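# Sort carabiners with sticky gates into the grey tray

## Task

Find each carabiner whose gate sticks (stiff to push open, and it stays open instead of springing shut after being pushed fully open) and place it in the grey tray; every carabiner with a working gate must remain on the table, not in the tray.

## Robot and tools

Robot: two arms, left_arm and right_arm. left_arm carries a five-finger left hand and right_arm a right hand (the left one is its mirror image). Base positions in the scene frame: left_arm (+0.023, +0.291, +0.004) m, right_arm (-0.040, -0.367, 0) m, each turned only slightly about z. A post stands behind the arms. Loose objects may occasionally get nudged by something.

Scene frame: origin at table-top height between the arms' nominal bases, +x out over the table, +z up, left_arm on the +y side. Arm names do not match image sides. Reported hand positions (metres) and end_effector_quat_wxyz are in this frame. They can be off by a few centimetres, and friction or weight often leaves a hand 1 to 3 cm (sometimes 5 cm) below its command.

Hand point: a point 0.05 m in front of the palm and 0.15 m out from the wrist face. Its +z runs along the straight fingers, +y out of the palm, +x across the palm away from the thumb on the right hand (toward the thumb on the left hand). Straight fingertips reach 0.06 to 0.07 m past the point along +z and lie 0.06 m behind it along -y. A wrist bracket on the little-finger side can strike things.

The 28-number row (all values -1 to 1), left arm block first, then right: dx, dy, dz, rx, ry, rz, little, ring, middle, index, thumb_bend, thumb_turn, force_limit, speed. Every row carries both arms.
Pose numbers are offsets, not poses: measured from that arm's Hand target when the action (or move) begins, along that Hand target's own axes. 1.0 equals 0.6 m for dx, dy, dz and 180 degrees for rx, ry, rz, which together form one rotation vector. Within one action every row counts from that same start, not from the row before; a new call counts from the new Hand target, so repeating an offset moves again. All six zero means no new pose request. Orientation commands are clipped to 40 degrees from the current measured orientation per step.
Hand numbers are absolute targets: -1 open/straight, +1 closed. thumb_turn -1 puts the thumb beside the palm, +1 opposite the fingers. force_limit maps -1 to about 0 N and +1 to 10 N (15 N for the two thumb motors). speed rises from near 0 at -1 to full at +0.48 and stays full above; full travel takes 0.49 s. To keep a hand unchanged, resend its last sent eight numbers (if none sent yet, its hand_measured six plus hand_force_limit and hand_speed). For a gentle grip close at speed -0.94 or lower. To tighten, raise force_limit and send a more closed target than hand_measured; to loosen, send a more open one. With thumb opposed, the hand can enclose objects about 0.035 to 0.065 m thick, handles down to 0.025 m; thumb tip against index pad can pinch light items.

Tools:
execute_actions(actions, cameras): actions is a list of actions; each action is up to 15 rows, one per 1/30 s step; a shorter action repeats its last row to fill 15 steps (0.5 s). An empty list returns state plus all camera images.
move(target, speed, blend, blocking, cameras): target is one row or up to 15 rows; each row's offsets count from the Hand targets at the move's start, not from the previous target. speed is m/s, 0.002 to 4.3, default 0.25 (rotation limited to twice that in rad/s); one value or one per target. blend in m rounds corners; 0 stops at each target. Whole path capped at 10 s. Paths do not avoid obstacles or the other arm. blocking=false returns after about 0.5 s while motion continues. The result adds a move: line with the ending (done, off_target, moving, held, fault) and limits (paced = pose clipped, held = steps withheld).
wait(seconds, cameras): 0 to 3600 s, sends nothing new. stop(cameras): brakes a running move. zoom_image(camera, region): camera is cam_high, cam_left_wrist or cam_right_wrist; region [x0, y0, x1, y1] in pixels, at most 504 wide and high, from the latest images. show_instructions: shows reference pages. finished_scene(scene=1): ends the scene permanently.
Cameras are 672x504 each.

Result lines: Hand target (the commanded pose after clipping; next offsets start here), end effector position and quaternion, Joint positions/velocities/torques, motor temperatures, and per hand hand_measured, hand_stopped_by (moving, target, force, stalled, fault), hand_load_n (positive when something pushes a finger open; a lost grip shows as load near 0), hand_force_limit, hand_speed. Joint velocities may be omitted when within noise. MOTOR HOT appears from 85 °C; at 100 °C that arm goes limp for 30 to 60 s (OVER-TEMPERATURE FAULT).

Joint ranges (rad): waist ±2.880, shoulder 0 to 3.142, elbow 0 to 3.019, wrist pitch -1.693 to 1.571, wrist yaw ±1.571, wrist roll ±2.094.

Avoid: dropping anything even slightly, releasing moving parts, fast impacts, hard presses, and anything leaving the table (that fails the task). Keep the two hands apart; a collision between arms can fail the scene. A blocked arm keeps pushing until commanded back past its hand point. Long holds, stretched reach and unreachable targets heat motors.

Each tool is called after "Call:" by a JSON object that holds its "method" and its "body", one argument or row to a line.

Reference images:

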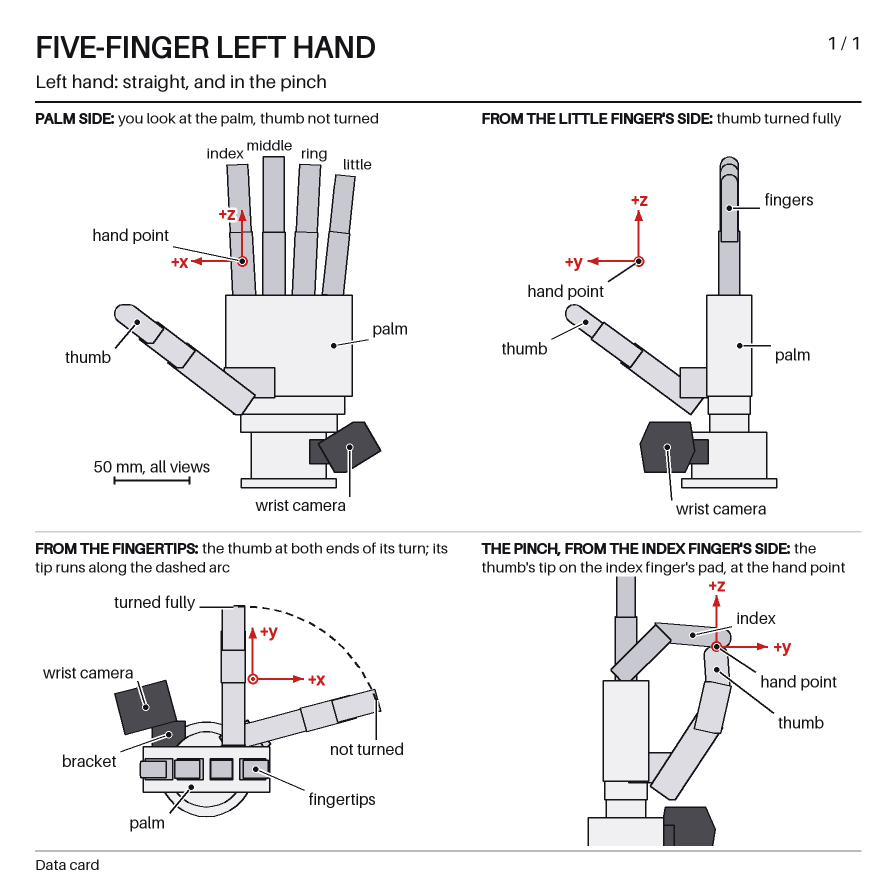

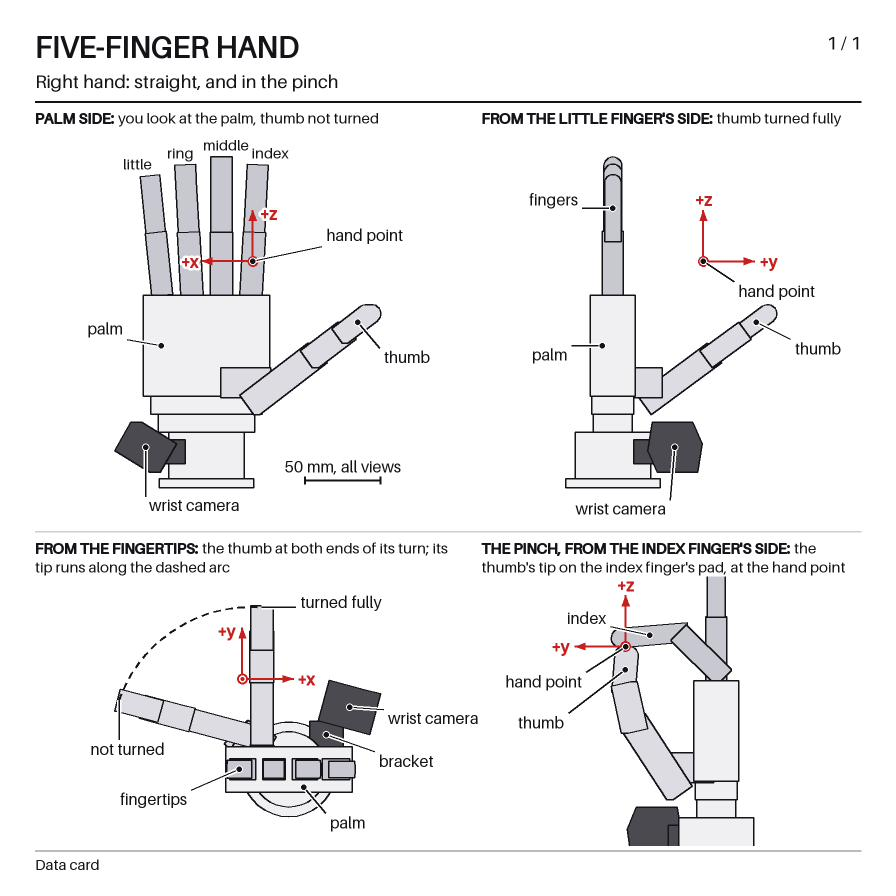

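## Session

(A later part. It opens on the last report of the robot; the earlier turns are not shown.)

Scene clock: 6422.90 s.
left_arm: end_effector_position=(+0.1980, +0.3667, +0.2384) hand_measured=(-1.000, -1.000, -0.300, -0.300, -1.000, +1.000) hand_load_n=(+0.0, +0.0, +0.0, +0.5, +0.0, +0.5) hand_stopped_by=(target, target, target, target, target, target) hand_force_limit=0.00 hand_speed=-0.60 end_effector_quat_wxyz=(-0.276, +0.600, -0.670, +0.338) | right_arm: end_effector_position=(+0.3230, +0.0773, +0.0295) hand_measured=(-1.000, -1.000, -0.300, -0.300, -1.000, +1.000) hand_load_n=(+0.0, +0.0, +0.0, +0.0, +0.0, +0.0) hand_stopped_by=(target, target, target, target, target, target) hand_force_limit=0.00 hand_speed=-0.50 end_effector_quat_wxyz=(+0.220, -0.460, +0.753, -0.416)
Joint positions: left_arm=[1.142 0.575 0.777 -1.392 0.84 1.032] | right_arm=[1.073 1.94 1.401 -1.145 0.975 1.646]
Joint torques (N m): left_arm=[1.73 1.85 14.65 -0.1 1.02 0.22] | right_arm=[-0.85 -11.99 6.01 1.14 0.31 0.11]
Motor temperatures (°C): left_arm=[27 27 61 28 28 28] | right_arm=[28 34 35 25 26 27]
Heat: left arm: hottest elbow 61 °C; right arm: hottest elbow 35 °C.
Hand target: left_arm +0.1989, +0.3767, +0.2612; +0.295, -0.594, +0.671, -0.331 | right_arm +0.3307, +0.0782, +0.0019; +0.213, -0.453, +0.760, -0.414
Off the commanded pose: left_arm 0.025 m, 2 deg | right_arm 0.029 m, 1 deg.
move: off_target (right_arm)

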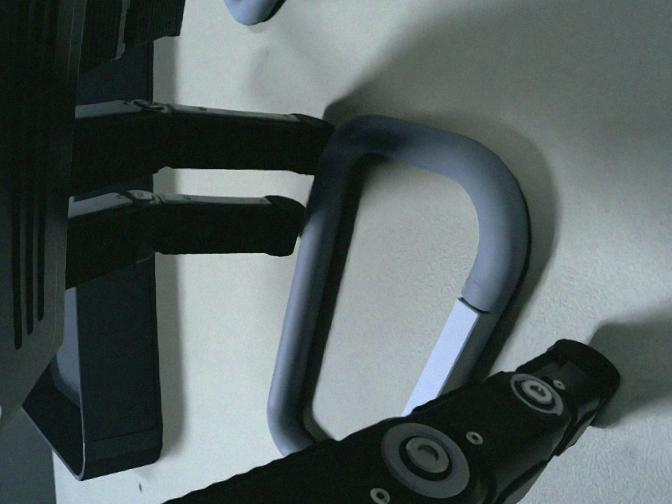

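Call:
{"method": "move", "body": {
  "target": [
    [0,0,0,0,0,0,-1,-1,-0.3,-0.3,-1,1,0,-0.6,0.0017,-0.0376,-0.0256,0,0,0,-1,-1,-0.3,-0.3,-1,1,0,-0.5],
    [0,0,0,0,0,0,-1,-1,-0.3,-0.3,-1,1,0,-0.6,-0.008,-0.0432,-0.0173,-0.0009,0.0138,0.0093,-1,-1,-0.3,-0.3,-1,1,0,-0.5],
    [0,0,0,0,0,0,-1,-1,-0.3,-0.3,-1,1,0,-0.6,-0.0097,-0.0056,0.0083,-0.0009,0.0138,0.0093,-1,-1,-0.3,-0.3,-1,1,0,-0.5]
  ],
  "speed": 0.06,
  "cameras": ["cam_right_wrist"]
}}

Scene clock: 6437.27 s.
left_arm: end_effector_position=(+0.1980, +0.3667, +0.2384) hand_measured=(-1.000, -1.000, -0.300, -0.300, -1.000, +1.000) hand_load_n=(+0.5, +0.0, +0.0, +0.0, +0.0, +0.0) hand_stopped_by=(target, target, target, target, target, target) hand_force_limit=0.00 hand_speed=-0.60 end_effector_quat_wxyz=(-0.276, +0.600, -0.670, +0.338) | right_arm: end_effector_position=(+0.3302, +0.0784, +0.0298) hand_measured=(-1.000, -1.000, -0.300, -0.300, -1.000, +1.000) hand_load_n=(+0.0, +0.0, +0.0, +0.0, +0.0, +0.0) hand_stopped_by=(target, target, target, target, target, target) hand_force_limit=0.00 hand_speed=-0.50 end_effector_quat_wxyz=(+0.212, -0.439, +0.766, -0.420)
Joint positions: left_arm=[1.142 0.575 0.777 -1.392 0.84 1.032] | right_arm=[1.064 1.973 1.452 -1.22 0.969 1.723]
Joint torques (N m): left_arm=[1.61 1.85 14.63 -0.12 1.02 0.22] | right_arm=[-0.91 -11.75 6.54 0.72 0.22 0.03]
Motor temperatures (°C): left_arm=[27 27 61 28 28 28] | right_arm=[28 34 35 25 26 27]
Heat: left arm: hottest elbow 61 °C; right arm: hottest elbow 35 °C.
Hand target: left_arm +0.1989, +0.3767, +0.2612; +0.295, -0.594, +0.671, -0.331 | right_arm +0.3389, +0.0802, +0.0016; +0.202, -0.433, +0.772, -0.420
Off the commanded pose: left_arm 0.025 m, 2 deg | right_arm 0.030 m, 1 deg.
move: off_target (right_arm)

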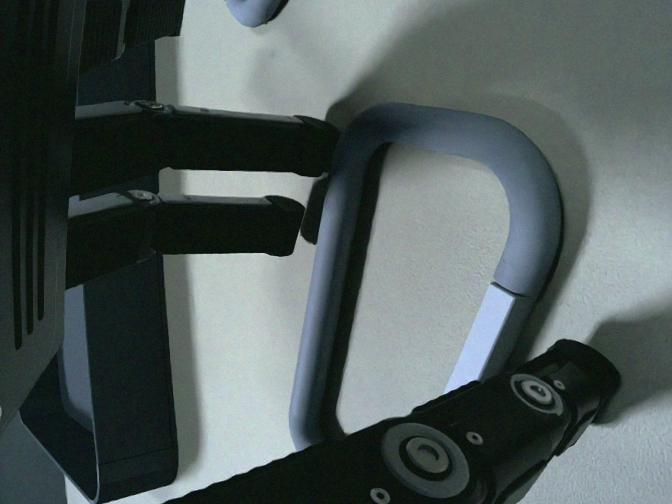

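Call:
{"method": "execute_actions", "body": {
  "actions": [
    [[0,0,0,0,0,0,-1,-1,-0.3,-0.3,-1,1,0,-0.6,0,0,0,0,0,0,-1,-1,-0.3,-0.25,-0.83,1,-0.5,-0.9],[0,0,0,0,0,0,-1,-1,-0.3,-0.3,-1,1,0,-0.6,0,0,0,0,0,0,-1,-1,-0.3,-0.25,-0.83,1,-0.5,-0.9]],
    [[0,0,0,0,0,0,-1,-1,-0.3,-0.3,-1,1,0,-0.6,0,0,0,0,0,0,-1,-1,0.0,0.0,-0.83,1,-0.3,-0.9],[0,0,0,0,0,0,-1,-1,-0.3,-0.3,-1,1,0,-0.6,0,0,0,0,0,0,-1,-1,0.0,0.0,-0.83,1,-0.3,-0.9]]
  ],
  "cameras": ["cam_right_wrist"]
}}

Scene clock: 6449.77 s.
left_arm: end_effector_position=(+0.1980, +0.3667, +0.2384) hand_measured=(-1.000, -1.000, -0.300, -0.300, -1.000, +1.000) hand_load_n=(+0.0, +0.0, +0.0, +0.0, +0.0, +0.0) hand_stopped_by=(target, target, target, target, target, target) hand_force_limit=0.00 hand_speed=-0.60 end_effector_quat_wxyz=(-0.276, +0.600, -0.670, +0.338) | right_arm: end_effector_position=(+0.3369, +0.0745, +0.0288) hand_measured=(-1.000, -1.000, -0.162, -0.066, -0.840, +1.000) hand_load_n=(+0.0, +0.0, +3.5, +3.5, +6.5, +1.0) hand_stopped_by=(target, target, force, force, force, target) hand_force_limit=-0.30 hand_speed=-0.90 end_effector_quat_wxyz=(+0.212, -0.433, +0.768, -0.422)
Joint positions: left_arm=[1.142 0.575 0.777 -1.392 0.84 1.032] | right_arm=[1.052 1.976 1.452 -1.214 0.975 1.724]
Joint torques (N m): left_arm=[1.61 1.73 14.64 -0.1 1.02 0.22] | right_arm=[-0.85 -12.1 6.49 0.49 0.03 0.03]
Motor temperatures (°C): left_arm=[27 27 61 28 28 28] | right_arm=[28 34 35 25 26 27]
Heat: left arm: hottest elbow 61 °C; right arm: hottest elbow 35 °C.
Hand target: left_arm +0.1989, +0.3767, +0.2612; +0.295, -0.594, +0.671, -0.331 | right_arm +0.3388, +0.0802, +0.0016; +0.202, -0.433, +0.772, -0.420
Off the commanded pose: left_arm 0.025 m, 2 deg | right_arm 0.028 m, 1 deg.

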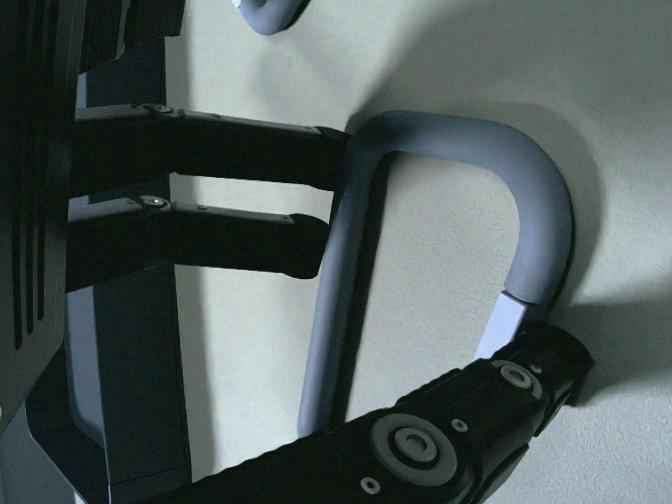

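Call:
{"method": "execute_actions", "body": {
  "actions": [
    [[0,0,0,0,0,0,-1,-1,-0.3,-0.3,-1,1,0,-0.6,0,0,0,0,0,0,-1,-1,0.01,0.01,-0.83,1,0.2,-0.9]],
    [[0,0,0,0,0,0,-1,-1,-0.3,-0.3,-1,1,0,-0.6,0,0,0,0,0,0,-1,-1,0.01,0.01,-0.76,1,1,-0.8],[0,0,0,0,0,0,-1,-1,-0.3,-0.3,-1,1,0,-0.6,0,0,0,0,0,0,-1,-1,0.01,0.01,-0.76,1,1,-0.8]]
  ],
  "cameras": ["cam_right_wrist"]
}}

Scene clock: 6458.07 s.
left_arm: end_effector_position=(+0.1980, +0.3667, +0.2384) hand_measured=(-1.000, -1.000, -0.300, -0.300, -1.000, +1.000) hand_load_n=(+0.5, +0.0, +0.0, +0.0, +0.0, +0.0) hand_stopped_by=(target, target, target, target, target, target) hand_force_limit=0.00 hand_speed=-0.60 end_effector_quat_wxyz=(-0.276, +0.600, -0.670, +0.338) | right_arm: end_effector_position=(+0.3377, +0.0740, +0.0289) hand_measured=(-1.000, -1.000, -0.146, -0.040, -0.770, +1.000) hand_load_n=(+0.0, +0.0, +6.0, +8.0, +14.0, +2.0) hand_stopped_by=(target, target, force, force, stalled, target) hand_force_limit=1.00 hand_speed=-0.80 end_effector_quat_wxyz=(+0.212, -0.432, +0.768, -0.422)
Joint positions: left_arm=[1.142 0.575 0.777 -1.392 0.84 1.032] | right_arm=[1.05 1.976 1.452 -1.214 0.975 1.725]
Joint torques (N m): left_arm=[1.61 1.79 14.63 -0.12 1.02 0.22] | right_arm=[-0.44 -12.22 6.6 0.51 0.01 0.02]
Motor temperatures (°C): left_arm=[27 27 61 28 28 28] | right_arm=[28 33 35 25 26 27]
Heat: left arm: hottest elbow 61 °C; right arm: hottest elbow 35 °C.
Hand target: left_arm +0.1989, +0.3767, +0.2612; +0.295, -0.594, +0.671, -0.331 | right_arm +0.3388, +0.0802, +0.0016; +0.202, -0.433, +0.772, -0.420
Off the commanded pose: left_arm 0.025 m, 2 deg | right_arm 0.028 m, 1 deg.

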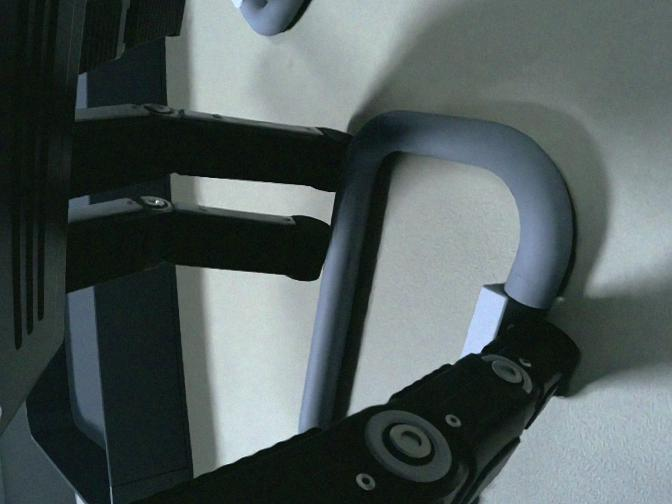

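Call:
{"method": "execute_actions", "body": {
  "actions": [
    [[0,0,0,0,0,0,-1,-1,-0.3,-0.3,-1,1,0,-0.6,0,0,0,0,0,0,-1,-1,0.01,0.01,-0.7,1,1,-0.75],[0,0,0,0,0,0,-1,-1,-0.3,-0.3,-1,1,0,-0.6,0,0,0,0,0,0,-1,-1,0.01,0.01,-0.7,1,1,-0.75]]
  ],
  "cameras": ["cam_right_wrist"]
}}

Scene clock: 6462.90 s.
left_arm: end_effector_position=(+0.1980, +0.3667, +0.2384) hand_measured=(-1.000, -1.000, -0.300, -0.300, -1.000, +1.000) hand_load_n=(+0.0, +0.0, +0.0, +0.0, +0.0, +0.0) hand_stopped_by=(target, target, target, target, target, target) hand_force_limit=0.00 hand_speed=-0.60 end_effector_quat_wxyz=(-0.276, +0.600, -0.670, +0.338) | right_arm: end_effector_position=(+0.3377, +0.0740, +0.0289) hand_measured=(-1.000, -1.000, -0.146, -0.040, -0.742, +1.000) hand_load_n=(+0.0, +0.0, +6.5, +8.5, +14.5, +2.0) hand_stopped_by=(target, target, force, force, force, target) hand_force_limit=1.00 hand_speed=-0.75 end_effector_quat_wxyz=(+0.212, -0.432, +0.768, -0.422)
Joint positions: left_arm=[1.142 0.575 0.777 -1.392 0.84 1.032] | right_arm=[1.05 1.976 1.452 -1.214 0.975 1.725]
Joint torques (N m): left_arm=[1.61 1.79 14.65 -0.1 1.02 0.22] | right_arm=[-0.67 -12.28 6.69 0.55 0.03 0]
Motor temperatures (°C): left_arm=[27 27 61 28 28 28] | right_arm=[28 33 35 25 26 27]
Heat: left arm: hottest elbow 61 °C; right arm: hottest elbow 35 °C.
Hand target: left_arm +0.1989, +0.3767, +0.2612; +0.295, -0.594, +0.671, -0.331 | right_arm +0.3388, +0.0802, +0.0016; +0.202, -0.433, +0.772, -0.420
Off the commanded pose: left_arm 0.025 m, 2 deg | right_arm 0.028 m, 1 deg.

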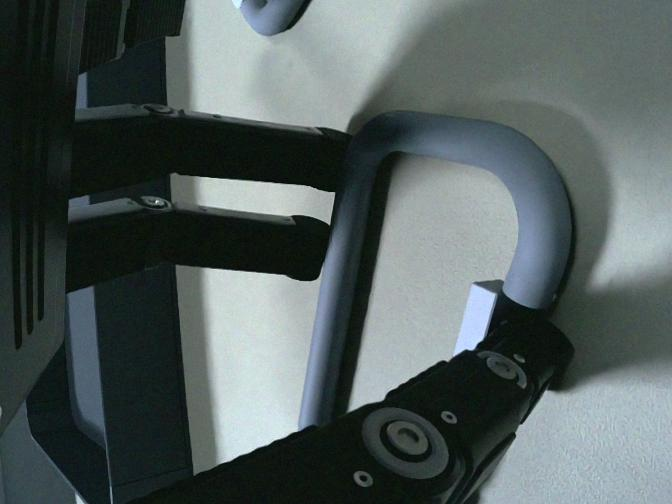

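Call:
{"method": "execute_actions", "body": {
  "actions": [
    [[0,0,0,0,0,0,-1,-1,-0.3,-0.3,-1,1,0,-0.6,0,0,0,0,0,0,-1,-1,0.01,0.01,-0.68,1,1,-0.6]],
    [[0,0,0,0,0,0,-1,-1,-0.3,-0.3,-1,1,0,-0.6,0,0,0,0,0,0,-1,-1,0.01,0.01,-0.67,1,1,-0.6]]
  ],
  "cameras": ["cam_right_wrist"]
}}

Scene clock: 6467.07 s.
left_arm: end_effector_position=(+0.1980, +0.3667, +0.2384) hand_measured=(-1.000, -1.000, -0.300, -0.300, -1.000, +1.000) hand_load_n=(+0.0, +0.0, +0.0, +0.0, +0.0, +0.0) hand_stopped_by=(target, target, target, target, target, target) hand_force_limit=0.00 hand_speed=-0.60 end_effector_quat_wxyz=(-0.276, +0.600, -0.670, +0.338) | right_arm: end_effector_position=(+0.3377, +0.0740, +0.0289) hand_measured=(-1.000, -1.000, -0.146, -0.040, -0.720, +1.000) hand_load_n=(+0.0, +0.0, +5.5, +9.0, +14.5, +1.5) hand_stopped_by=(target, target, force, force, force, target) hand_force_limit=1.00 hand_speed=-0.60 end_effector_quat_wxyz=(+0.212, -0.432, +0.768, -0.422)
Joint positions: left_arm=[1.142 0.575 0.777 -1.392 0.84 1.032] | right_arm=[1.05 1.976 1.452 -1.214 0.975 1.725]
Joint torques (N m): left_arm=[1.61 1.73 14.64 -0.1 1.02 0.22] | right_arm=[-0.09 -12.22 6.67 0.43 0.07 0.02]
Motor temperatures (°C): left_arm=[27 27 61 28 28 28] | right_arm=[28 33 35 25 26 27]
Heat: left arm: hottest elbow 61 °C; right arm: hottest elbow 35 °C.
Hand target: left_arm +0.1989, +0.3767, +0.2612; +0.295, -0.594, +0.671, -0.331 | right_arm +0.3388, +0.0802, +0.0016; +0.202, -0.433, +0.772, -0.420
Off the commanded pose: left_arm 0.025 m, 2 deg | right_arm 0.028 m, 1 deg.

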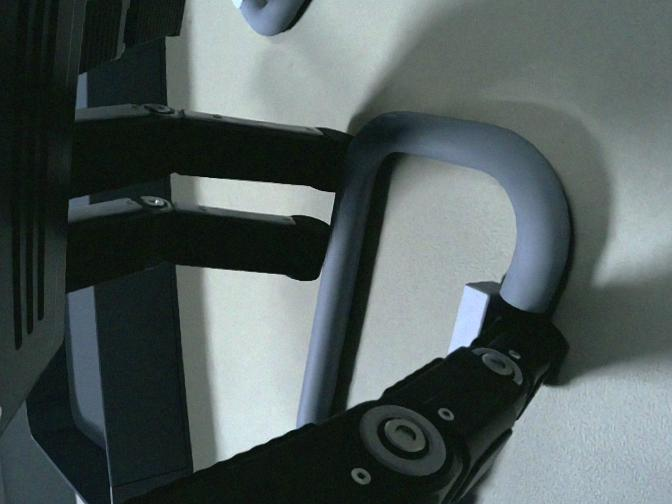

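Call:
{"method": "execute_actions", "body": {
  "actions": [
    [[0,0,0,0,0,0,-1,-1,-0.3,-0.3,-1,1,0,-0.6,0,0,0,0,0,0,-1,-1,0.01,0.01,-0.64,1,1,-0.4]],
    [[0,0,0,0,0,0,-1,-1,-0.3,-0.3,-1,1,0,-0.6,0,0,0,0,0,0,-1,-1,0.01,0.01,-0.63,1,1,-0.4]]
  ],
  "cameras": ["cam_right_wrist"]
}}

Scene clock: 6472.63 s.
left_arm: end_effector_position=(+0.1980, +0.3667, +0.2384) hand_measured=(-1.000, -1.000, -0.300, -0.300, -1.000, +1.000) hand_load_n=(+0.0, +0.0, +0.0, +0.0, +0.0, +0.0) hand_stopped_by=(target, target, target, target, target, target) hand_force_limit=0.00 hand_speed=-0.60 end_effector_quat_wxyz=(-0.276, +0.600, -0.670, +0.338) | right_arm: end_effector_position=(+0.3378, +0.0740, +0.0289) hand_measured=(-1.000, -1.000, -0.146, -0.040, -0.642, +1.000) hand_load_n=(+0.0, -0.5, +5.0, +11.0, +15.0, +1.0) hand_stopped_by=(target, target, force, force, force, target) hand_force_limit=1.00 hand_speed=-0.40 end_effector_quat_wxyz=(+0.212, -0.432, +0.768, -0.422)
Joint positions: left_arm=[1.142 0.575 0.777 -1.392 0.84 1.032] | right_arm=[1.05 1.976 1.452 -1.214 0.975 1.725]
Joint torques (N m): left_arm=[1.67 1.79 14.64 -0.09 1.02 0.22] | right_arm=[-0.56 -12.28 6.56 0.54 0.05 0.06]
Motor temperatures (°C): left_arm=[27 27 61 28 28 28] | right_arm=[28 33 35 25 26 27]
Heat: left arm: hottest elbow 61 °C; right arm: hottest elbow 35 °C.
Hand target: left_arm +0.1989, +0.3767, +0.2612; +0.295, -0.594, +0.671, -0.331 | right_arm +0.3388, +0.0802, +0.0016; +0.202, -0.433, +0.772, -0.420
Off the commanded pose: left_arm 0.025 m, 2 deg | right_arm 0.028 m, 1 deg.

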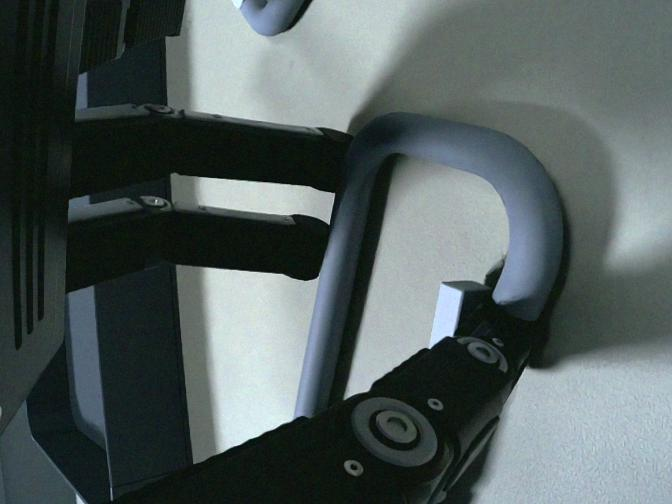

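Call:
{"method": "execute_actions", "body": {
  "actions": [
    [[0,0,0,0,0,0,-1,-1,-0.3,-0.3,-1,1,0,-0.6,0,0,0,0,0,0,-1,-1,0.01,0.01,-0.57,0.97,1,-0.4]],
    [[0,0,0,0,0,0,-1,-1,-0.3,-0.3,-1,1,0,-0.6,0,0,0,0,0,0,-1,-1,0.01,0.01,-0.565,0.97,1,-0.4]]
  ],
  "cameras": ["cam_right_wrist"]
}}

Scene clock: 6478.10 s.
left_arm: end_effector_position=(+0.1980, +0.3667, +0.2384) hand_measured=(-1.000, -1.000, -0.300, -0.300, -1.000, +1.000) hand_load_n=(+0.0, +0.0, +0.0, +0.0, +0.0, +0.0) hand_stopped_by=(target, target, target, target, target, target) hand_force_limit=0.00 hand_speed=-0.60 end_effector_quat_wxyz=(-0.276, +0.600, -0.670, +0.338) | right_arm: end_effector_position=(+0.3378, +0.0741, +0.0289) hand_measured=(-1.000, -1.000, -0.146, -0.040, -0.604, +0.970) hand_load_n=(+0.0, +0.0, +4.0, +12.5, +15.0, +0.5) hand_stopped_by=(target, target, force, force, force, target) hand_force_limit=1.00 hand_speed=-0.40 end_effector_quat_wxyz=(+0.212, -0.431, +0.769, -0.422)
Joint positions: left_arm=[1.142 0.575 0.777 -1.392 0.84 1.032] | right_arm=[1.05 1.976 1.452 -1.214 0.975 1.726]
Joint torques (N m): left_arm=[1.67 1.79 14.64 -0.1 1.02 0.22] | right_arm=[-0.56 -12.04 6.63 0.53 0.01 0]
Motor temperatures (°C): left_arm=[27 27 61 28 28 28] | right_arm=[28 33 35 25 26 27]
Heat: left arm: hottest elbow 61 °C; right arm: hottest elbow 35 °C.
Hand target: left_arm +0.1989, +0.3767, +0.2612; +0.295, -0.594, +0.671, -0.331 | right_arm +0.3388, +0.0802, +0.0016; +0.202, -0.433, +0.772, -0.420
Off the commanded pose: left_arm 0.025 m, 2 deg | right_arm 0.028 m, 1 deg.

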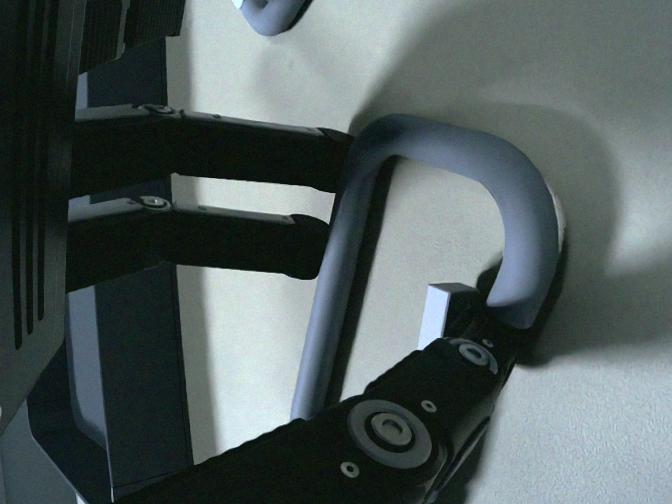

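Call:
{"method": "execute_actions", "body": {
  "actions": [
    [[0,0,0,0,0,0,-1,-1,-0.3,-0.3,-1,1,0,-0.6,0,0,0,0,0,0,-1,-1,0.05,0.01,-0.604,0.95,0.9,-0.88]],
    [[0,0,0,0,0,0,-1,-1,-0.3,-0.3,-1,1,0,-0.6,0,0,0,0,0,0,-1,-1,0.05,0.01,-0.54,0.95,1,-0.3]]
  ],
  "cameras": ["cam_right_wrist"]
}}

Scene clock: 6484.20 s.
left_arm: end_effector_position=(+0.1980, +0.3667, +0.2384) hand_measured=(-1.000, -1.000, -0.300, -0.300, -1.000, +1.000) hand_load_n=(+0.0, +0.0, +0.5, +0.0, +0.0, +0.0) hand_stopped_by=(target, target, target, target, target, target) hand_force_limit=0.00 hand_speed=-0.60 end_effector_quat_wxyz=(-0.276, +0.600, -0.670, +0.338) | right_arm: end_effector_position=(+0.3385, +0.0735, +0.0289) hand_measured=(-1.000, -1.000, -0.118, -0.040, -0.606, +0.950) hand_load_n=(+0.0, -0.5, +9.5, +9.0, +16.5, +2.5) hand_stopped_by=(target, target, force, force, force, target) hand_force_limit=1.00 hand_speed=-0.30 end_effector_quat_wxyz=(+0.212, -0.430, +0.769, -0.422)
Joint positions: left_arm=[1.142 0.575 0.777 -1.392 0.84 1.032] | right_arm=[1.049 1.976 1.452 -1.214 0.975 1.727]
Joint torques (N m): left_arm=[1.55 1.79 14.63 -0.13 1.02 0.22] | right_arm=[-0.85 -11.87 6.64 0.5 0.04 0]
Motor temperatures (°C): left_arm=[27 27 61 28 28 28] | right_arm=[28 33 35 25 26 27]
Heat: left arm: hottest elbow 61 °C; right arm: hottest elbow 35 °C.
Hand target: left_arm +0.1989, +0.3767, +0.2612; +0.295, -0.594, +0.671, -0.331 | right_arm +0.3388, +0.0802, +0.0016; +0.202, -0.433, +0.772, -0.420
Off the commanded pose: left_arm 0.025 m, 2 deg | right_arm 0.028 m, 1 deg.

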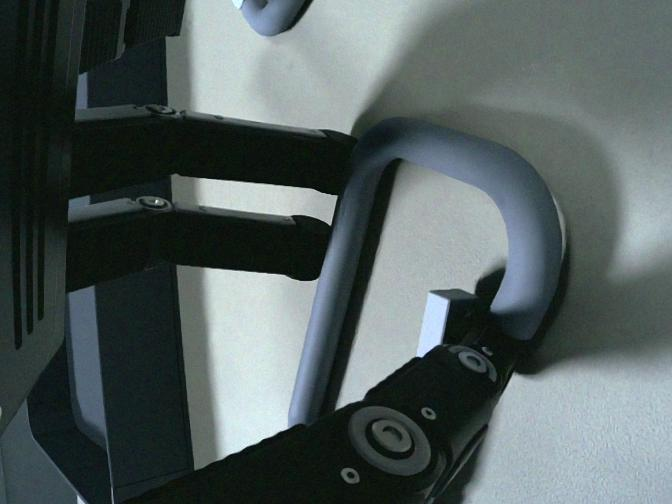

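Call:
{"method": "execute_actions", "body": {
  "actions": [
    [[0,0,0,0,0,0,-1,-1,-0.3,-0.3,-1,1,0,-0.6,0,0,0,0,0,0,-1,-1,-0.05,0.03,-0.54,0.95,1,-0.8]]
  ],
  "cameras": ["cam_right_wrist"]
}}

Scene clock: 6488.30 s.
left_arm: end_effector_position=(+0.1980, +0.3667, +0.2384) hand_measured=(-1.000, -1.000, -0.300, -0.300, -1.000, +1.000) hand_load_n=(+0.0, +0.0, +0.0, +0.0, +0.0, +0.0) hand_stopped_by=(target, target, target, target, target, target) hand_force_limit=0.00 hand_speed=-0.60 end_effector_quat_wxyz=(-0.276, +0.600, -0.670, +0.338) | right_arm: end_effector_position=(+0.3386, +0.0736, +0.0290) hand_measured=(-1.000, -1.000, -0.102, -0.008, -0.606, +0.950) hand_load_n=(+0.0, +0.0, +7.0, +11.5, +17.0, +2.0) hand_stopped_by=(target, target, force, force, force, target) hand_force_limit=1.00 hand_speed=-0.80 end_effector_quat_wxyz=(+0.212, -0.430, +0.769, -0.422)
Joint positions: left_arm=[1.142 0.575 0.777 -1.392 0.84 1.032] | right_arm=[1.049 1.976 1.452 -1.214 0.975 1.728]
Joint torques (N m): left_arm=[1.67 1.79 14.63 -0.09 1.01 0.22] | right_arm=[-0.32 -11.93 6.6 0.57 0.04 -0.01]
Motor temperatures (°C): left_arm=[27 27 61 28 28 28] | right_arm=[28 33 35 25 26 27]
Heat: left arm: hottest elbow 61 °C; right arm: hottest elbow 35 °C.
Hand target: left_arm +0.1989, +0.3767, +0.2612; +0.295, -0.594, +0.671, -0.331 | right_arm +0.3388, +0.0802, +0.0016; +0.202, -0.433, +0.772, -0.420
Off the commanded pose: left_arm 0.025 m, 2 deg | right_arm 0.028 m, 1 deg.

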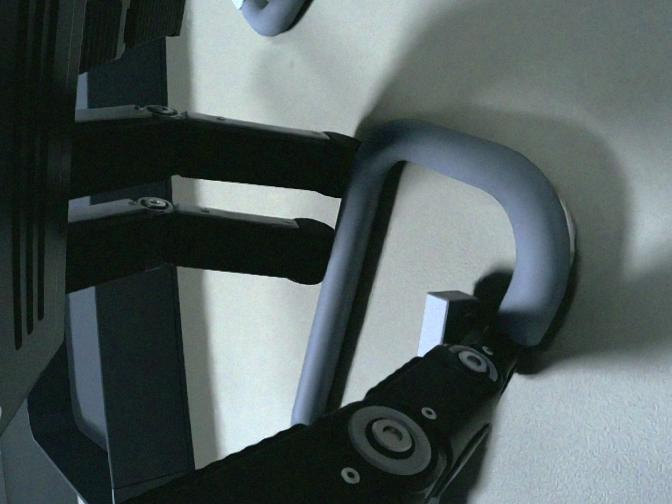

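Call:
{"method": "execute_actions", "body": {
  "actions": [
    [[0,0,0,0,0,0,-1,-1,-0.3,-0.3,-1,1,0,-0.6,0,0,0,0,0,0,-1,-1,-0.04,-0.0,-0.54,0.95,1,-0.7]]
  ],
  "cameras": ["cam_right_wrist"]
}}

Scene clock: 6492.43 s.
left_arm: end_effector_position=(+0.1980, +0.3667, +0.2384) hand_measured=(-1.000, -1.000, -0.300, -0.300, -1.000, +1.000) hand_load_n=(+0.0, +0.0, +0.0, +0.0, +0.0, +0.0) hand_stopped_by=(target, target, target, target, target, target) hand_force_limit=0.00 hand_speed=-0.60 end_effector_quat_wxyz=(-0.276, +0.600, -0.670, +0.338) | right_arm: end_effector_position=(+0.3387, +0.0736, +0.0290) hand_measured=(-1.000, -1.000, -0.080, -0.008, -0.606, +0.950) hand_load_n=(+0.0, +0.0, +11.0, +8.0, +17.5, +3.5) hand_stopped_by=(target, target, force, force, force, target) hand_force_limit=1.00 hand_speed=-0.70 end_effector_quat_wxyz=(+0.213, -0.430, +0.769, -0.422)
Joint positions: left_arm=[1.142 0.575 0.777 -1.392 0.84 1.032] | right_arm=[1.049 1.976 1.452 -1.214 0.975 1.728]
Joint torques (N m): left_arm=[1.61 1.73 14.63 -0.09 1.02 0.22] | right_arm=[-0.5 -11.81 6.68 0.55 0.02 -0.03]
Motor temperatures (°C): left_arm=[27 27 61 28 28 28] | right_arm=[28 33 35 25 26 27]
Heat: left arm: hottest elbow 61 °C; right arm: hottest elbow 35 °C.
Hand target: left_arm +0.1989, +0.3767, +0.2612; +0.295, -0.594, +0.671, -0.331 | right_arm +0.3388, +0.0802, +0.0016; +0.202, -0.433, +0.772, -0.420
Off the commanded pose: left_arm 0.025 m, 2 deg | right_arm 0.028 m, 1 deg.

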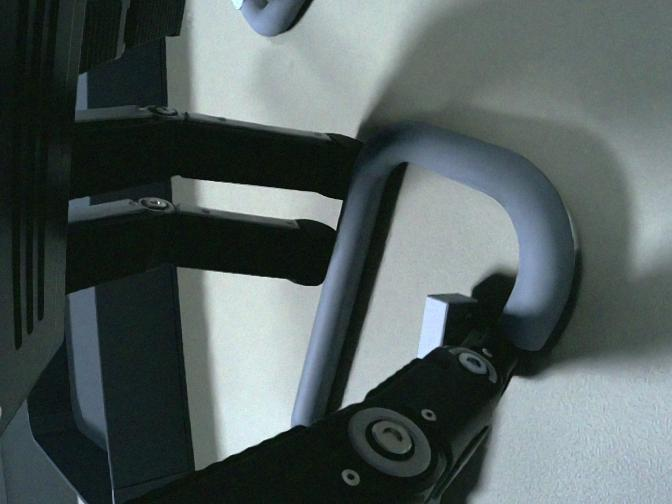

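Call:
{"method": "execute_actions", "body": {
  "actions": [
    [[0,0,0,0,0,0,-1,-1,-0.3,-0.3,-1,1,0,-0.6,0,0,0,0,0,0,-1,-1,-0.04,0.05,-0.54,0.94,1,-0.7]]
  ],
  "cameras": ["cam_right_wrist"]
}}

Scene clock: 6496.27 s.
left_arm: end_effector_position=(+0.1980, +0.3667, +0.2384) hand_measured=(-1.000, -1.000, -0.300, -0.300, -1.000, +1.000) hand_load_n=(+0.0, +0.0, +0.0, +0.0, +0.0, +0.0) hand_stopped_by=(target, target, target, target, target, target) hand_force_limit=0.00 hand_speed=-0.60 end_effector_quat_wxyz=(-0.276, +0.600, -0.670, +0.338) | right_arm: end_effector_position=(+0.3387, +0.0736, +0.0290) hand_measured=(-1.000, -1.000, -0.080, +0.014, -0.606, +0.940) hand_load_n=(+0.0, +0.0, +7.0, +11.5, +17.5, +2.0) hand_stopped_by=(target, target, force, force, force, target) hand_force_limit=1.00 hand_speed=-0.70 end_effector_quat_wxyz=(+0.213, -0.430, +0.769, -0.422)
Joint positions: left_arm=[1.142 0.575 0.777 -1.392 0.84 1.032] | right_arm=[1.049 1.976 1.452 -1.214 0.975 1.729]
Joint torques (N m): left_arm=[1.61 1.79 14.64 -0.1 1.02 0.22] | right_arm=[-0.32 -12.51 6.58 0.53 0.02 -0.01]
Motor temperatures (°C): left_arm=[27 27 61 28 28 28] | right_arm=[28 33 35 25 26 27]
Heat: left arm: hottest elbow 61 °C; right arm: hottest elbow 35 °C.
Hand target: left_arm +0.1989, +0.3767, +0.2612; +0.295, -0.594, +0.671, -0.331 | right_arm +0.3388, +0.0802, +0.0016; +0.202, -0.433, +0.772, -0.420
Off the commanded pose: left_arm 0.025 m, 2 deg | right_arm 0.028 m, 1 deg.

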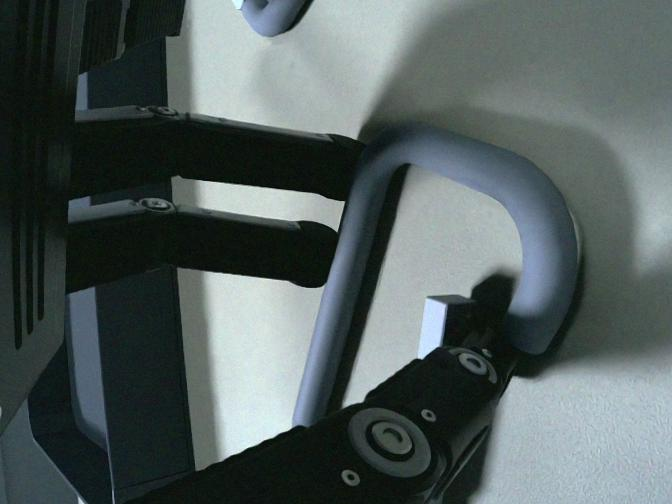

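Call:
{"method": "execute_actions", "body": {
  "actions": [
    [[0,0,0,0,0,0,-1,-1,-0.3,-0.3,-1,1,0,-0.6,0,0,0,0,0,0,-1,-1,-0.08,-0.005,-0.54,0.94,1,-0.7]],
    [[0,0,0,0,0,0,-1,-1,-0.3,-0.3,-1,1,0,-0.6,0,0,0,0,0,0,-1,-1,-0.08,-0.005,-0.53,0.94,1,-0.2]]
  ],
  "cameras": ["cam_right_wrist"]
}}

Scene clock: 6509.43 s.
left_arm: end_effector_position=(+0.1980, +0.3667, +0.2384) hand_measured=(-1.000, -1.000, -0.300, -0.300, -1.000, +1.000) hand_load_n=(+0.0, +0.0, +0.0, -0.5, +0.0, +0.0) hand_stopped_by=(target, target, target, target, target, target) hand_force_limit=0.00 hand_speed=-0.60 end_effector_quat_wxyz=(-0.276, +0.600, -0.670, +0.338) | right_arm: end_effector_position=(+0.3387, +0.0736, +0.0290) hand_measured=(-1.000, -1.000, -0.082, -0.006, -0.606, +0.940) hand_load_n=(+0.0, +0.0, +8.5, +6.0, +15.0, +2.5) hand_stopped_by=(target, target, target, target, force, target) hand_force_limit=1.00 hand_speed=-0.20 end_effector_quat_wxyz=(+0.213, -0.430, +0.769, -0.422)
Joint positions: left_arm=[1.142 0.575 0.777 -1.392 0.84 1.032] | right_arm=[1.049 1.976 1.452 -1.214 0.975 1.729]
Joint torques (N m): left_arm=[1.61 1.79 14.64 -0.1 1.02 0.22] | right_arm=[-0.03 -11.81 6.54 0.43 0 -0.01]
Motor temperatures (°C): left_arm=[27 27 62 28 28 28] | right_arm=[28 32 35 25 26 27]
Heat: left arm: hottest elbow 62 °C; right arm: hottest elbow 35 °C.
Hand target: left_arm +0.1989, +0.3767, +0.2612; +0.295, -0.594, +0.671, -0.331 | right_arm +0.3388, +0.0802, +0.0016; +0.202, -0.433, +0.772, -0.420
Off the commanded pose: left_arm 0.025 m, 2 deg | right_arm 0.028 m, 1 deg.

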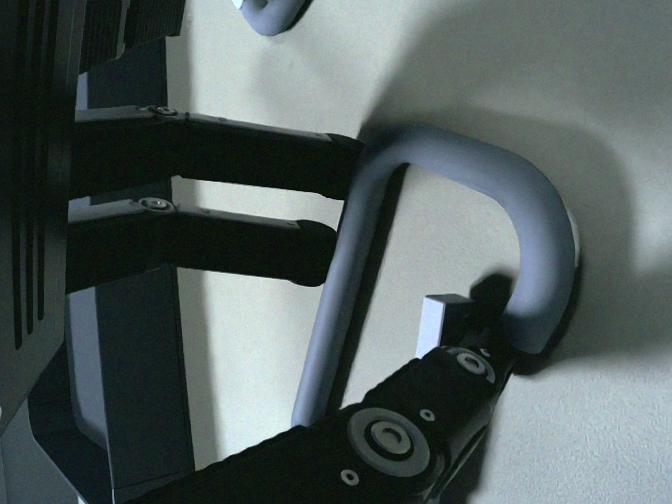

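Call:
{"method": "execute_actions", "body": {
  "actions": [
    [[0,0,0,0,0,0,-1,-1,-0.3,-0.3,-1,1,0,-0.6,0,0,0,0,0,0,-1,-1,-0.09,-0.015,-0.53,0.94,1,-0.7]],
    [[0,0,0,0,0,0,-1,-1,-0.3,-0.3,-1,1,0,-0.6,0,0,0,0,0,0,-1,-1,-0.09,-0.015,-0.52,0.94,1,-0.1]]
  ],
  "cameras": ["cam_right_wrist"]
}}

Scene clock: 6513.67 s.
left_arm: end_effector_position=(+0.1980, +0.3667, +0.2384) hand_measured=(-1.000, -1.000, -0.300, -0.300, -1.000, +1.000) hand_load_n=(+0.0, -0.5, +0.0, -0.5, +0.0, +0.0) hand_stopped_by=(target, target, target, target, target, target) hand_force_limit=0.00 hand_speed=-0.60 end_effector_quat_wxyz=(-0.276, +0.600, -0.670, +0.338) | right_arm: end_effector_position=(+0.3381, +0.0742, +0.0291) hand_measured=(-1.000, -1.000, -0.092, -0.018, -0.574, +0.940) hand_load_n=(+0.0, -0.5, +9.0, +7.0, +16.0, +2.5) hand_stopped_by=(target, target, target, target, force, target) hand_force_limit=1.00 hand_speed=-0.10 end_effector_quat_wxyz=(+0.213, -0.430, +0.769, -0.422)
Joint positions: left_arm=[1.142 0.575 0.777 -1.392 0.84 1.032] | right_arm=[1.05 1.976 1.452 -1.214 0.976 1.729]
Joint torques (N m): left_arm=[1.73 1.79 14.63 -0.1 1.02 0.22] | right_arm=[-0.44 -12.28 6.64 0.44 0.01 -0.02]
Motor temperatures (°C): left_arm=[27 27 62 28 28 28] | right_arm=[28 32 35 25 26 27]
Heat: left arm: hottest elbow 62 °C; right arm: hottest elbow 35 °C.
Hand target: left_arm +0.1989, +0.3767, +0.2612; +0.295, -0.594, +0.671, -0.331 | right_arm +0.3388, +0.0802, +0.0016; +0.202, -0.433, +0.772, -0.420
Off the commanded pose: left_arm 0.025 m, 2 deg | right_arm 0.028 m, 1 deg.

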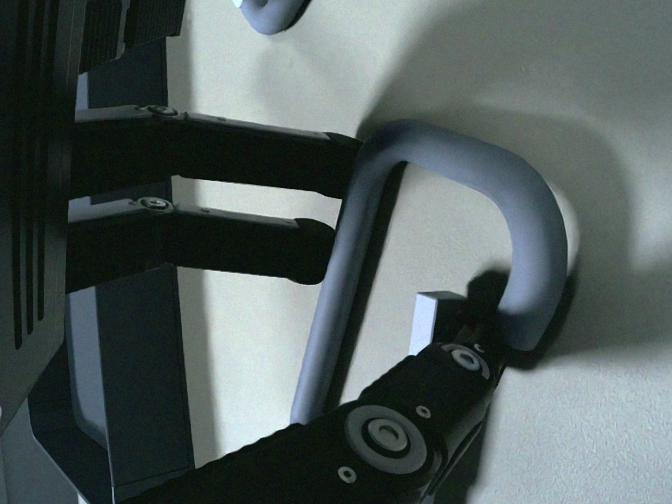

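Call:
{"method": "execute_actions", "body": {
  "actions": [
    [[0,0,0,0,0,0,-1,-1,-0.3,-0.3,-1,1,0,-0.6,0,0,0,0,0,0,-1,-1,-0.105,-0.035,-0.51,0.93,1,-0.7]],
    [[0,0,0,0,0,0,-1,-1,-0.3,-0.3,-1,1,0,-0.6,0,0,0,0,0,0,-1,-1,-0.105,-0.035,-0.49,0.93,1,0]]
  ],
  "cameras": ["cam_right_wrist"]
}}

Scene clock: 6519.10 s.
left_arm: end_effector_position=(+0.1980, +0.3667, +0.2384) hand_measured=(-1.000, -1.000, -0.300, -0.300, -1.000, +1.000) hand_load_n=(+0.0, +0.0, +0.0, +0.0, +0.0, +0.0) hand_stopped_by=(target, target, target, target, target, target) hand_force_limit=0.00 hand_speed=-0.60 end_effector_quat_wxyz=(-0.276, +0.600, -0.670, +0.338) | right_arm: end_effector_position=(+0.3376, +0.0747, +0.0293) hand_measured=(-1.000, -1.000, -0.108, -0.036, -0.540, +0.930) hand_load_n=(+0.0, +0.0, +9.0, +7.0, +15.5, +2.5) hand_stopped_by=(target, target, target, target, force, target) hand_force_limit=1.00 hand_speed=0.00 end_effector_quat_wxyz=(+0.214, -0.431, +0.768, -0.422)
Joint positions: left_arm=[1.142 0.575 0.777 -1.392 0.84 1.032] | right_arm=[1.052 1.976 1.452 -1.214 0.977 1.729]
Joint torques (N m): left_arm=[1.61 1.73 14.65 -0.12 1.01 0.21] | right_arm=[-0.73 -12.4 6.57 0.49 -0.06 -0.01]
Motor temperatures (°C): left_arm=[27 27 62 28 28 28] | right_arm=[28 32 35 25 26 27]
Heat: left arm: hottest elbow 62 °C; right arm: hottest elbow 35 °C.
Hand target: left_arm +0.1989, +0.3767, +0.2612; +0.295, -0.594, +0.671, -0.331 | right_arm +0.3388, +0.0802, +0.0016; +0.202, -0.433, +0.772, -0.420
Off the commanded pose: left_arm 0.025 m, 2 deg | right_arm 0.028 m, 1 deg.

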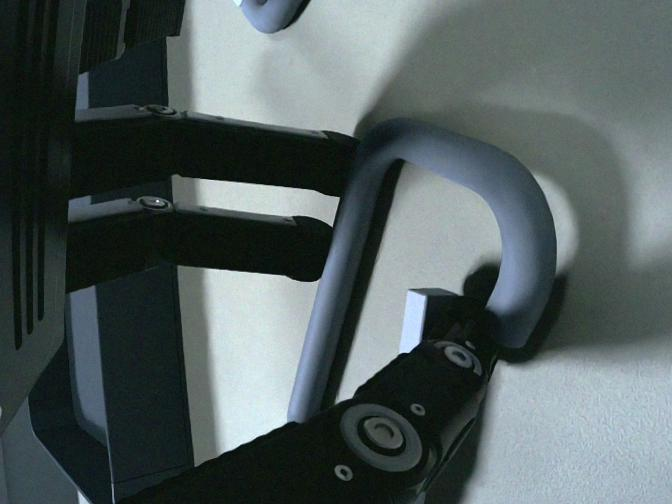

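Call:
{"method": "execute_actions", "body": {
  "actions": [
    [[0,0,0,0,0,0,-1,-1,-0.3,-0.3,-1,1,0,-0.6,0,0,0,0,0,0,-1,-1,-0.118,-0.048,-0.49,0.92,1,-0.7]],
    [[0,0,0,0,0,0,-1,-1,-0.3,-0.3,-1,1,0,-0.6,0,0,0,0,0,0,-1,-1,-0.118,-0.048,-0.46,0.92,1,0]],
    [[0,0,0,0,0,0,-1,-1,-0.3,-0.3,-1,1,0,-0.6,0,0,0,0,0,0,-1,-1,-0.128,-0.058,-0.461,0.91,1,-0.7]],
    [[0,0,0,0,0,0,-1,-1,-0.3,-0.3,-1,1,0,-0.6,0,0,0,0,0,0,-1,-1,-0.128,-0.058,-0.44,0.91,1,0]]
  ],
  "cameras": ["cam_right_wrist"]
}}

Scene clock: 6526.07 s.
left_arm: end_effector_position=(+0.1980, +0.3667, +0.2384) hand_measured=(-1.000, -1.000, -0.300, -0.300, -1.000, +1.000) hand_load_n=(+0.0, +0.0, +0.0, +0.0, +0.0, +0.0) hand_stopped_by=(target, target, target, target, target, target) hand_force_limit=0.00 hand_speed=-0.60 end_effector_quat_wxyz=(-0.276, +0.600, -0.670, +0.338) | right_arm: end_effector_position=(+0.3364, +0.0758, +0.0294) hand_measured=(-1.000, -1.000, -0.130, -0.060, -0.472, +0.910) hand_load_n=(+0.0, +0.0, +8.5, +8.5, +15.5, +2.0) hand_stopped_by=(target, target, target, target, force, target) hand_force_limit=1.00 hand_speed=0.00 end_effector_quat_wxyz=(+0.215, -0.432, +0.767, -0.423)
Joint positions: left_arm=[1.142 0.575 0.777 -1.392 0.84 1.032] | right_arm=[1.055 1.976 1.452 -1.214 0.978 1.729]
Joint torques (N m): left_arm=[1.55 1.85 14.63 -0.13 1.02 0.22] | right_arm=[-0.44 -11.99 6.58 0.53 -0.07 -0.02]
Motor temperatures (°C): left_arm=[27 27 62 28 28 28] | right_arm=[28 32 35 25 26 27]
Heat: left arm: hottest elbow 62 °C; right arm: hottest elbow 35 °C.
Hand target: left_arm +0.1989, +0.3767, +0.2612; +0.295, -0.594, +0.671, -0.331 | right_arm +0.3388, +0.0802, +0.0016; +0.202, -0.433, +0.772, -0.420
Off the commanded pose: left_arm 0.025 m, 2 deg | right_arm 0.028 m, 2 deg.

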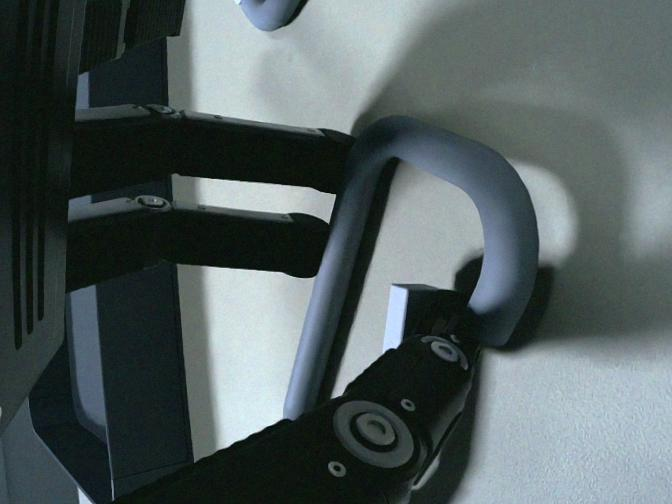

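Call:
{"method": "execute_actions", "body": {
  "actions": [
    [[0,0,0,0,0,0,-1,-1,-0.3,-0.3,-1,1,0,-0.6,0,0,0,0,0,0,-1,-1,-0.14,-0.072,-0.44,0.9,1,-0.7]],
    [[0,0,0,0,0,0,-1,-1,-0.3,-0.3,-1,1,0,-0.6,0,0,0,0,0,0,-1,-1,-0.14,-0.072,-0.42,0.9,1,0]],
    [[0,0,0,0,0,0,-1,-1,-0.3,-0.3,-1,1,0,-0.6,0,0,0,0,0,0,-1,-1,-0.15,-0.084,-0.421,0.89,1,-0.7]],
    [[0,0,0,0,0,0,-1,-1,-0.3,-0.3,-1,1,0,-0.6,0,0,0,0,0,0,-1,-1,-0.15,-0.084,-0.38,0.89,1,0]]
  ],
  "cameras": ["cam_right_wrist"]
}}

Scene clock: 6533.27 s.
left_arm: end_effector_position=(+0.1980, +0.3667, +0.2384) hand_measured=(-1.000, -1.000, -0.300, -0.300, -1.000, +1.000) hand_load_n=(+0.0, +0.0, +0.0, +0.0, +0.0, +0.0) hand_stopped_by=(target, target, target, target, target, target) hand_force_limit=0.00 hand_speed=-0.60 end_effector_quat_wxyz=(-0.276, +0.600, -0.670, +0.338) | right_arm: end_effector_position=(+0.3351, +0.0769, +0.0295) hand_measured=(-1.000, -1.000, -0.152, -0.086, -0.400, +0.890) hand_load_n=(+0.0, +0.0, +8.5, +9.0, +15.5, +1.5) hand_stopped_by=(target, target, target, target, force, target) hand_force_limit=1.00 hand_speed=0.00 end_effector_quat_wxyz=(+0.216, -0.433, +0.767, -0.422)
Joint positions: left_arm=[1.142 0.575 0.777 -1.392 0.84 1.032] | right_arm=[1.058 1.976 1.452 -1.214 0.979 1.729]
Joint torques (N m): left_arm=[1.55 1.79 14.64 -0.09 1.01 0.22] | right_arm=[-0.79 -11.99 6.65 0.53 -0.1 -0.03]
Motor temperatures (°C): left_arm=[27 27 62 28 28 28] | right_arm=[28 32 35 25 26 27]
Heat: left arm: hottest elbow 62 °C; right arm: hottest elbow 35 °C.
Hand target: left_arm +0.1989, +0.3767, +0.2612; +0.295, -0.594, +0.671, -0.331 | right_arm +0.3388, +0.0802, +0.0016; +0.202, -0.433, +0.772, -0.420
Off the commanded pose: left_arm 0.025 m, 2 deg | right_arm 0.028 m, 2 deg.

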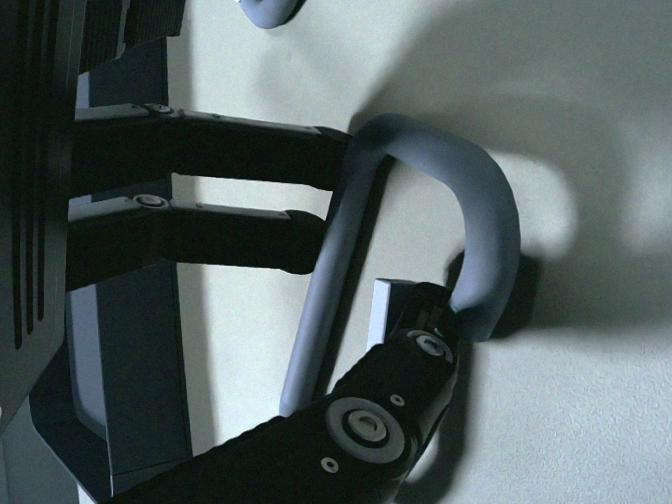

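Call:
{"method": "execute_actions", "body": {
  "actions": [
    [[0,0,0,0,0,0,-1,-1,-0.3,-0.3,-1,1,0,-0.6,0,0,0,0,0,0,-1,-1,-0.16,-0.096,-0.38,0.88,1,-0.7]],
    [[0,0,0,0,0,0,-1,-1,-0.3,-0.3,-1,1,0,-0.6,0,0,0,0,0,0,-1,-1,-0.16,-0.096,-0.34,0.88,1,0]],
    [[0,0,0,0,0,0,-1,-1,-0.3,-0.3,-1,1,0,-0.6,0,0,0,0,0,0,-1,-1,-0.17,-0.108,-0.341,0.87,1,-0.7]],
    [[0,0,0,0,0,0,-1,-1,-0.3,-0.3,-1,1,0,-0.6,0,0,0,0,0,0,-1,-1,-0.17,-0.108,-0.3,0.87,1,0]]
  ],
  "cameras": ["cam_right_wrist"]
}}

Scene clock: 6544.83 s.
left_arm: end_effector_position=(+0.1980, +0.3667, +0.2384) hand_measured=(-1.000, -1.000, -0.300, -0.300, -1.000, +1.000) hand_load_n=(+0.0, +0.0, +0.0, +0.0, +0.0, +0.0) hand_stopped_by=(target, target, target, target, target, target) hand_force_limit=0.00 hand_speed=-0.60 end_effector_quat_wxyz=(-0.276, +0.600, -0.670, +0.338) | right_arm: end_effector_position=(+0.3352, +0.0770, +0.0295) hand_measured=(-1.000, -1.000, -0.172, -0.110, -0.316, +0.870) hand_load_n=(+0.0, +0.0, +8.0, +9.0, +14.0, +1.0) hand_stopped_by=(target, target, target, target, force, target) hand_force_limit=1.00 hand_speed=0.00 end_effector_quat_wxyz=(+0.216, -0.433, +0.767, -0.422)
Joint positions: left_arm=[1.142 0.575 0.777 -1.392 0.84 1.032] | right_arm=[1.058 1.976 1.452 -1.213 0.979 1.729]
Joint torques (N m): left_arm=[1.61 1.79 14.63 -0.1 1.02 0.22] | right_arm=[0.09 -12.28 6.68 0.5 -0.11 0]
Motor temperatures (°C): left_arm=[27 27 62 28 28 28] | right_arm=[28 32 35 25 26 27]
Heat: left arm: hottest elbow 62 °C; right arm: hottest elbow 35 °C.
Hand target: left_arm +0.1989, +0.3767, +0.2612; +0.295, -0.594, +0.671, -0.331 | right_arm +0.3388, +0.0802, +0.0016; +0.202, -0.433, +0.772, -0.420
Off the commanded pose: left_arm 0.025 m, 2 deg | right_arm 0.028 m, 2 deg.

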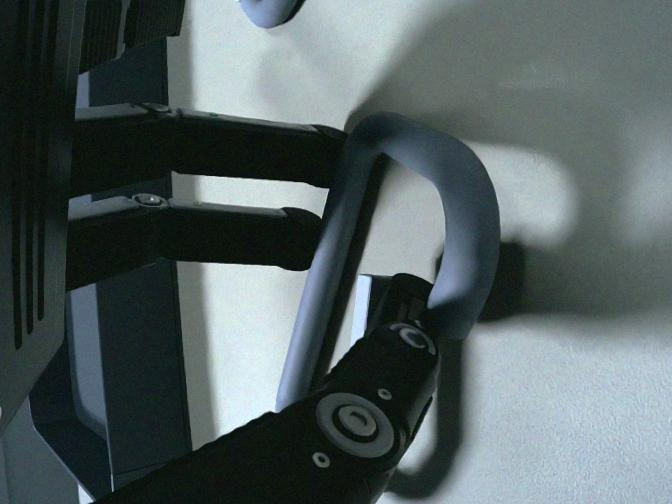

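Call:
{"method": "execute_actions", "body": {
  "actions": [
    [[0,0,0,0,0,0,-1,-1,-0.3,-0.3,-1,1,0,-0.6,0,0,0,0,0,0,-1,-1,-0.17,-0.108,-0.3,0.84,1,-0.7]],
    [[0,0,0,0,0,0,-1,-1,-0.3,-0.3,-1,1,0,-0.6,0,0,0,0,0,0,-1,-1,-0.17,-0.108,-0.27,0.84,1,-0.3]]
  ],
  "cameras": ["cam_right_wrist"]
}}

Scene clock: 6551.47 s.
left_arm: end_effector_position=(+0.1980, +0.3667, +0.2384) hand_measured=(-1.000, -1.000, -0.300, -0.300, -1.000, +1.000) hand_load_n=(+0.0, +0.0, +0.0, +0.0, +0.0, +0.0) hand_stopped_by=(target, target, target, target, target, target) hand_force_limit=0.00 hand_speed=-0.60 end_effector_quat_wxyz=(-0.276, +0.600, -0.670, +0.338) | right_arm: end_effector_position=(+0.3352, +0.0770, +0.0295) hand_measured=(-1.000, -1.000, -0.172, -0.110, -0.294, +0.840) hand_load_n=(+0.0, +0.0, +7.5, +10.5, +14.0, +0.5) hand_stopped_by=(target, target, target, target, force, target) hand_force_limit=1.00 hand_speed=-0.30 end_effector_quat_wxyz=(+0.216, -0.433, +0.767, -0.422)
Joint positions: left_arm=[1.142 0.575 0.777 -1.392 0.84 1.032] | right_arm=[1.058 1.976 1.452 -1.213 0.979 1.729]
Joint torques (N m): left_arm=[1.67 1.85 14.63 -0.1 1.01 0.22] | right_arm=[-0.73 -11.75 6.54 0.53 -0.11 -0.03]
Motor temperatures (°C): left_arm=[27 27 62 28 28 28] | right_arm=[28 32 35 25 26 27]
Heat: left arm: hottest elbow 62 °C; right arm: hottest elbow 35 °C.
Hand target: left_arm +0.1989, +0.3767, +0.2612; +0.295, -0.594, +0.671, -0.331 | right_arm +0.3388, +0.0802, +0.0016; +0.202, -0.433, +0.772, -0.420
Off the commanded pose: left_arm 0.025 m, 2 deg | right_arm 0.028 m, 2 deg.

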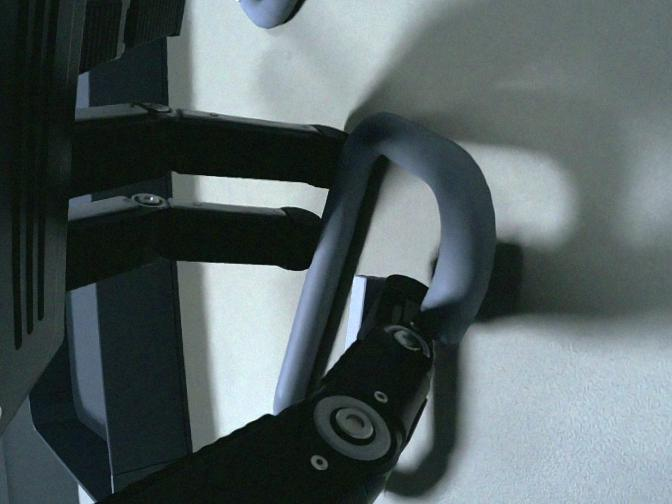

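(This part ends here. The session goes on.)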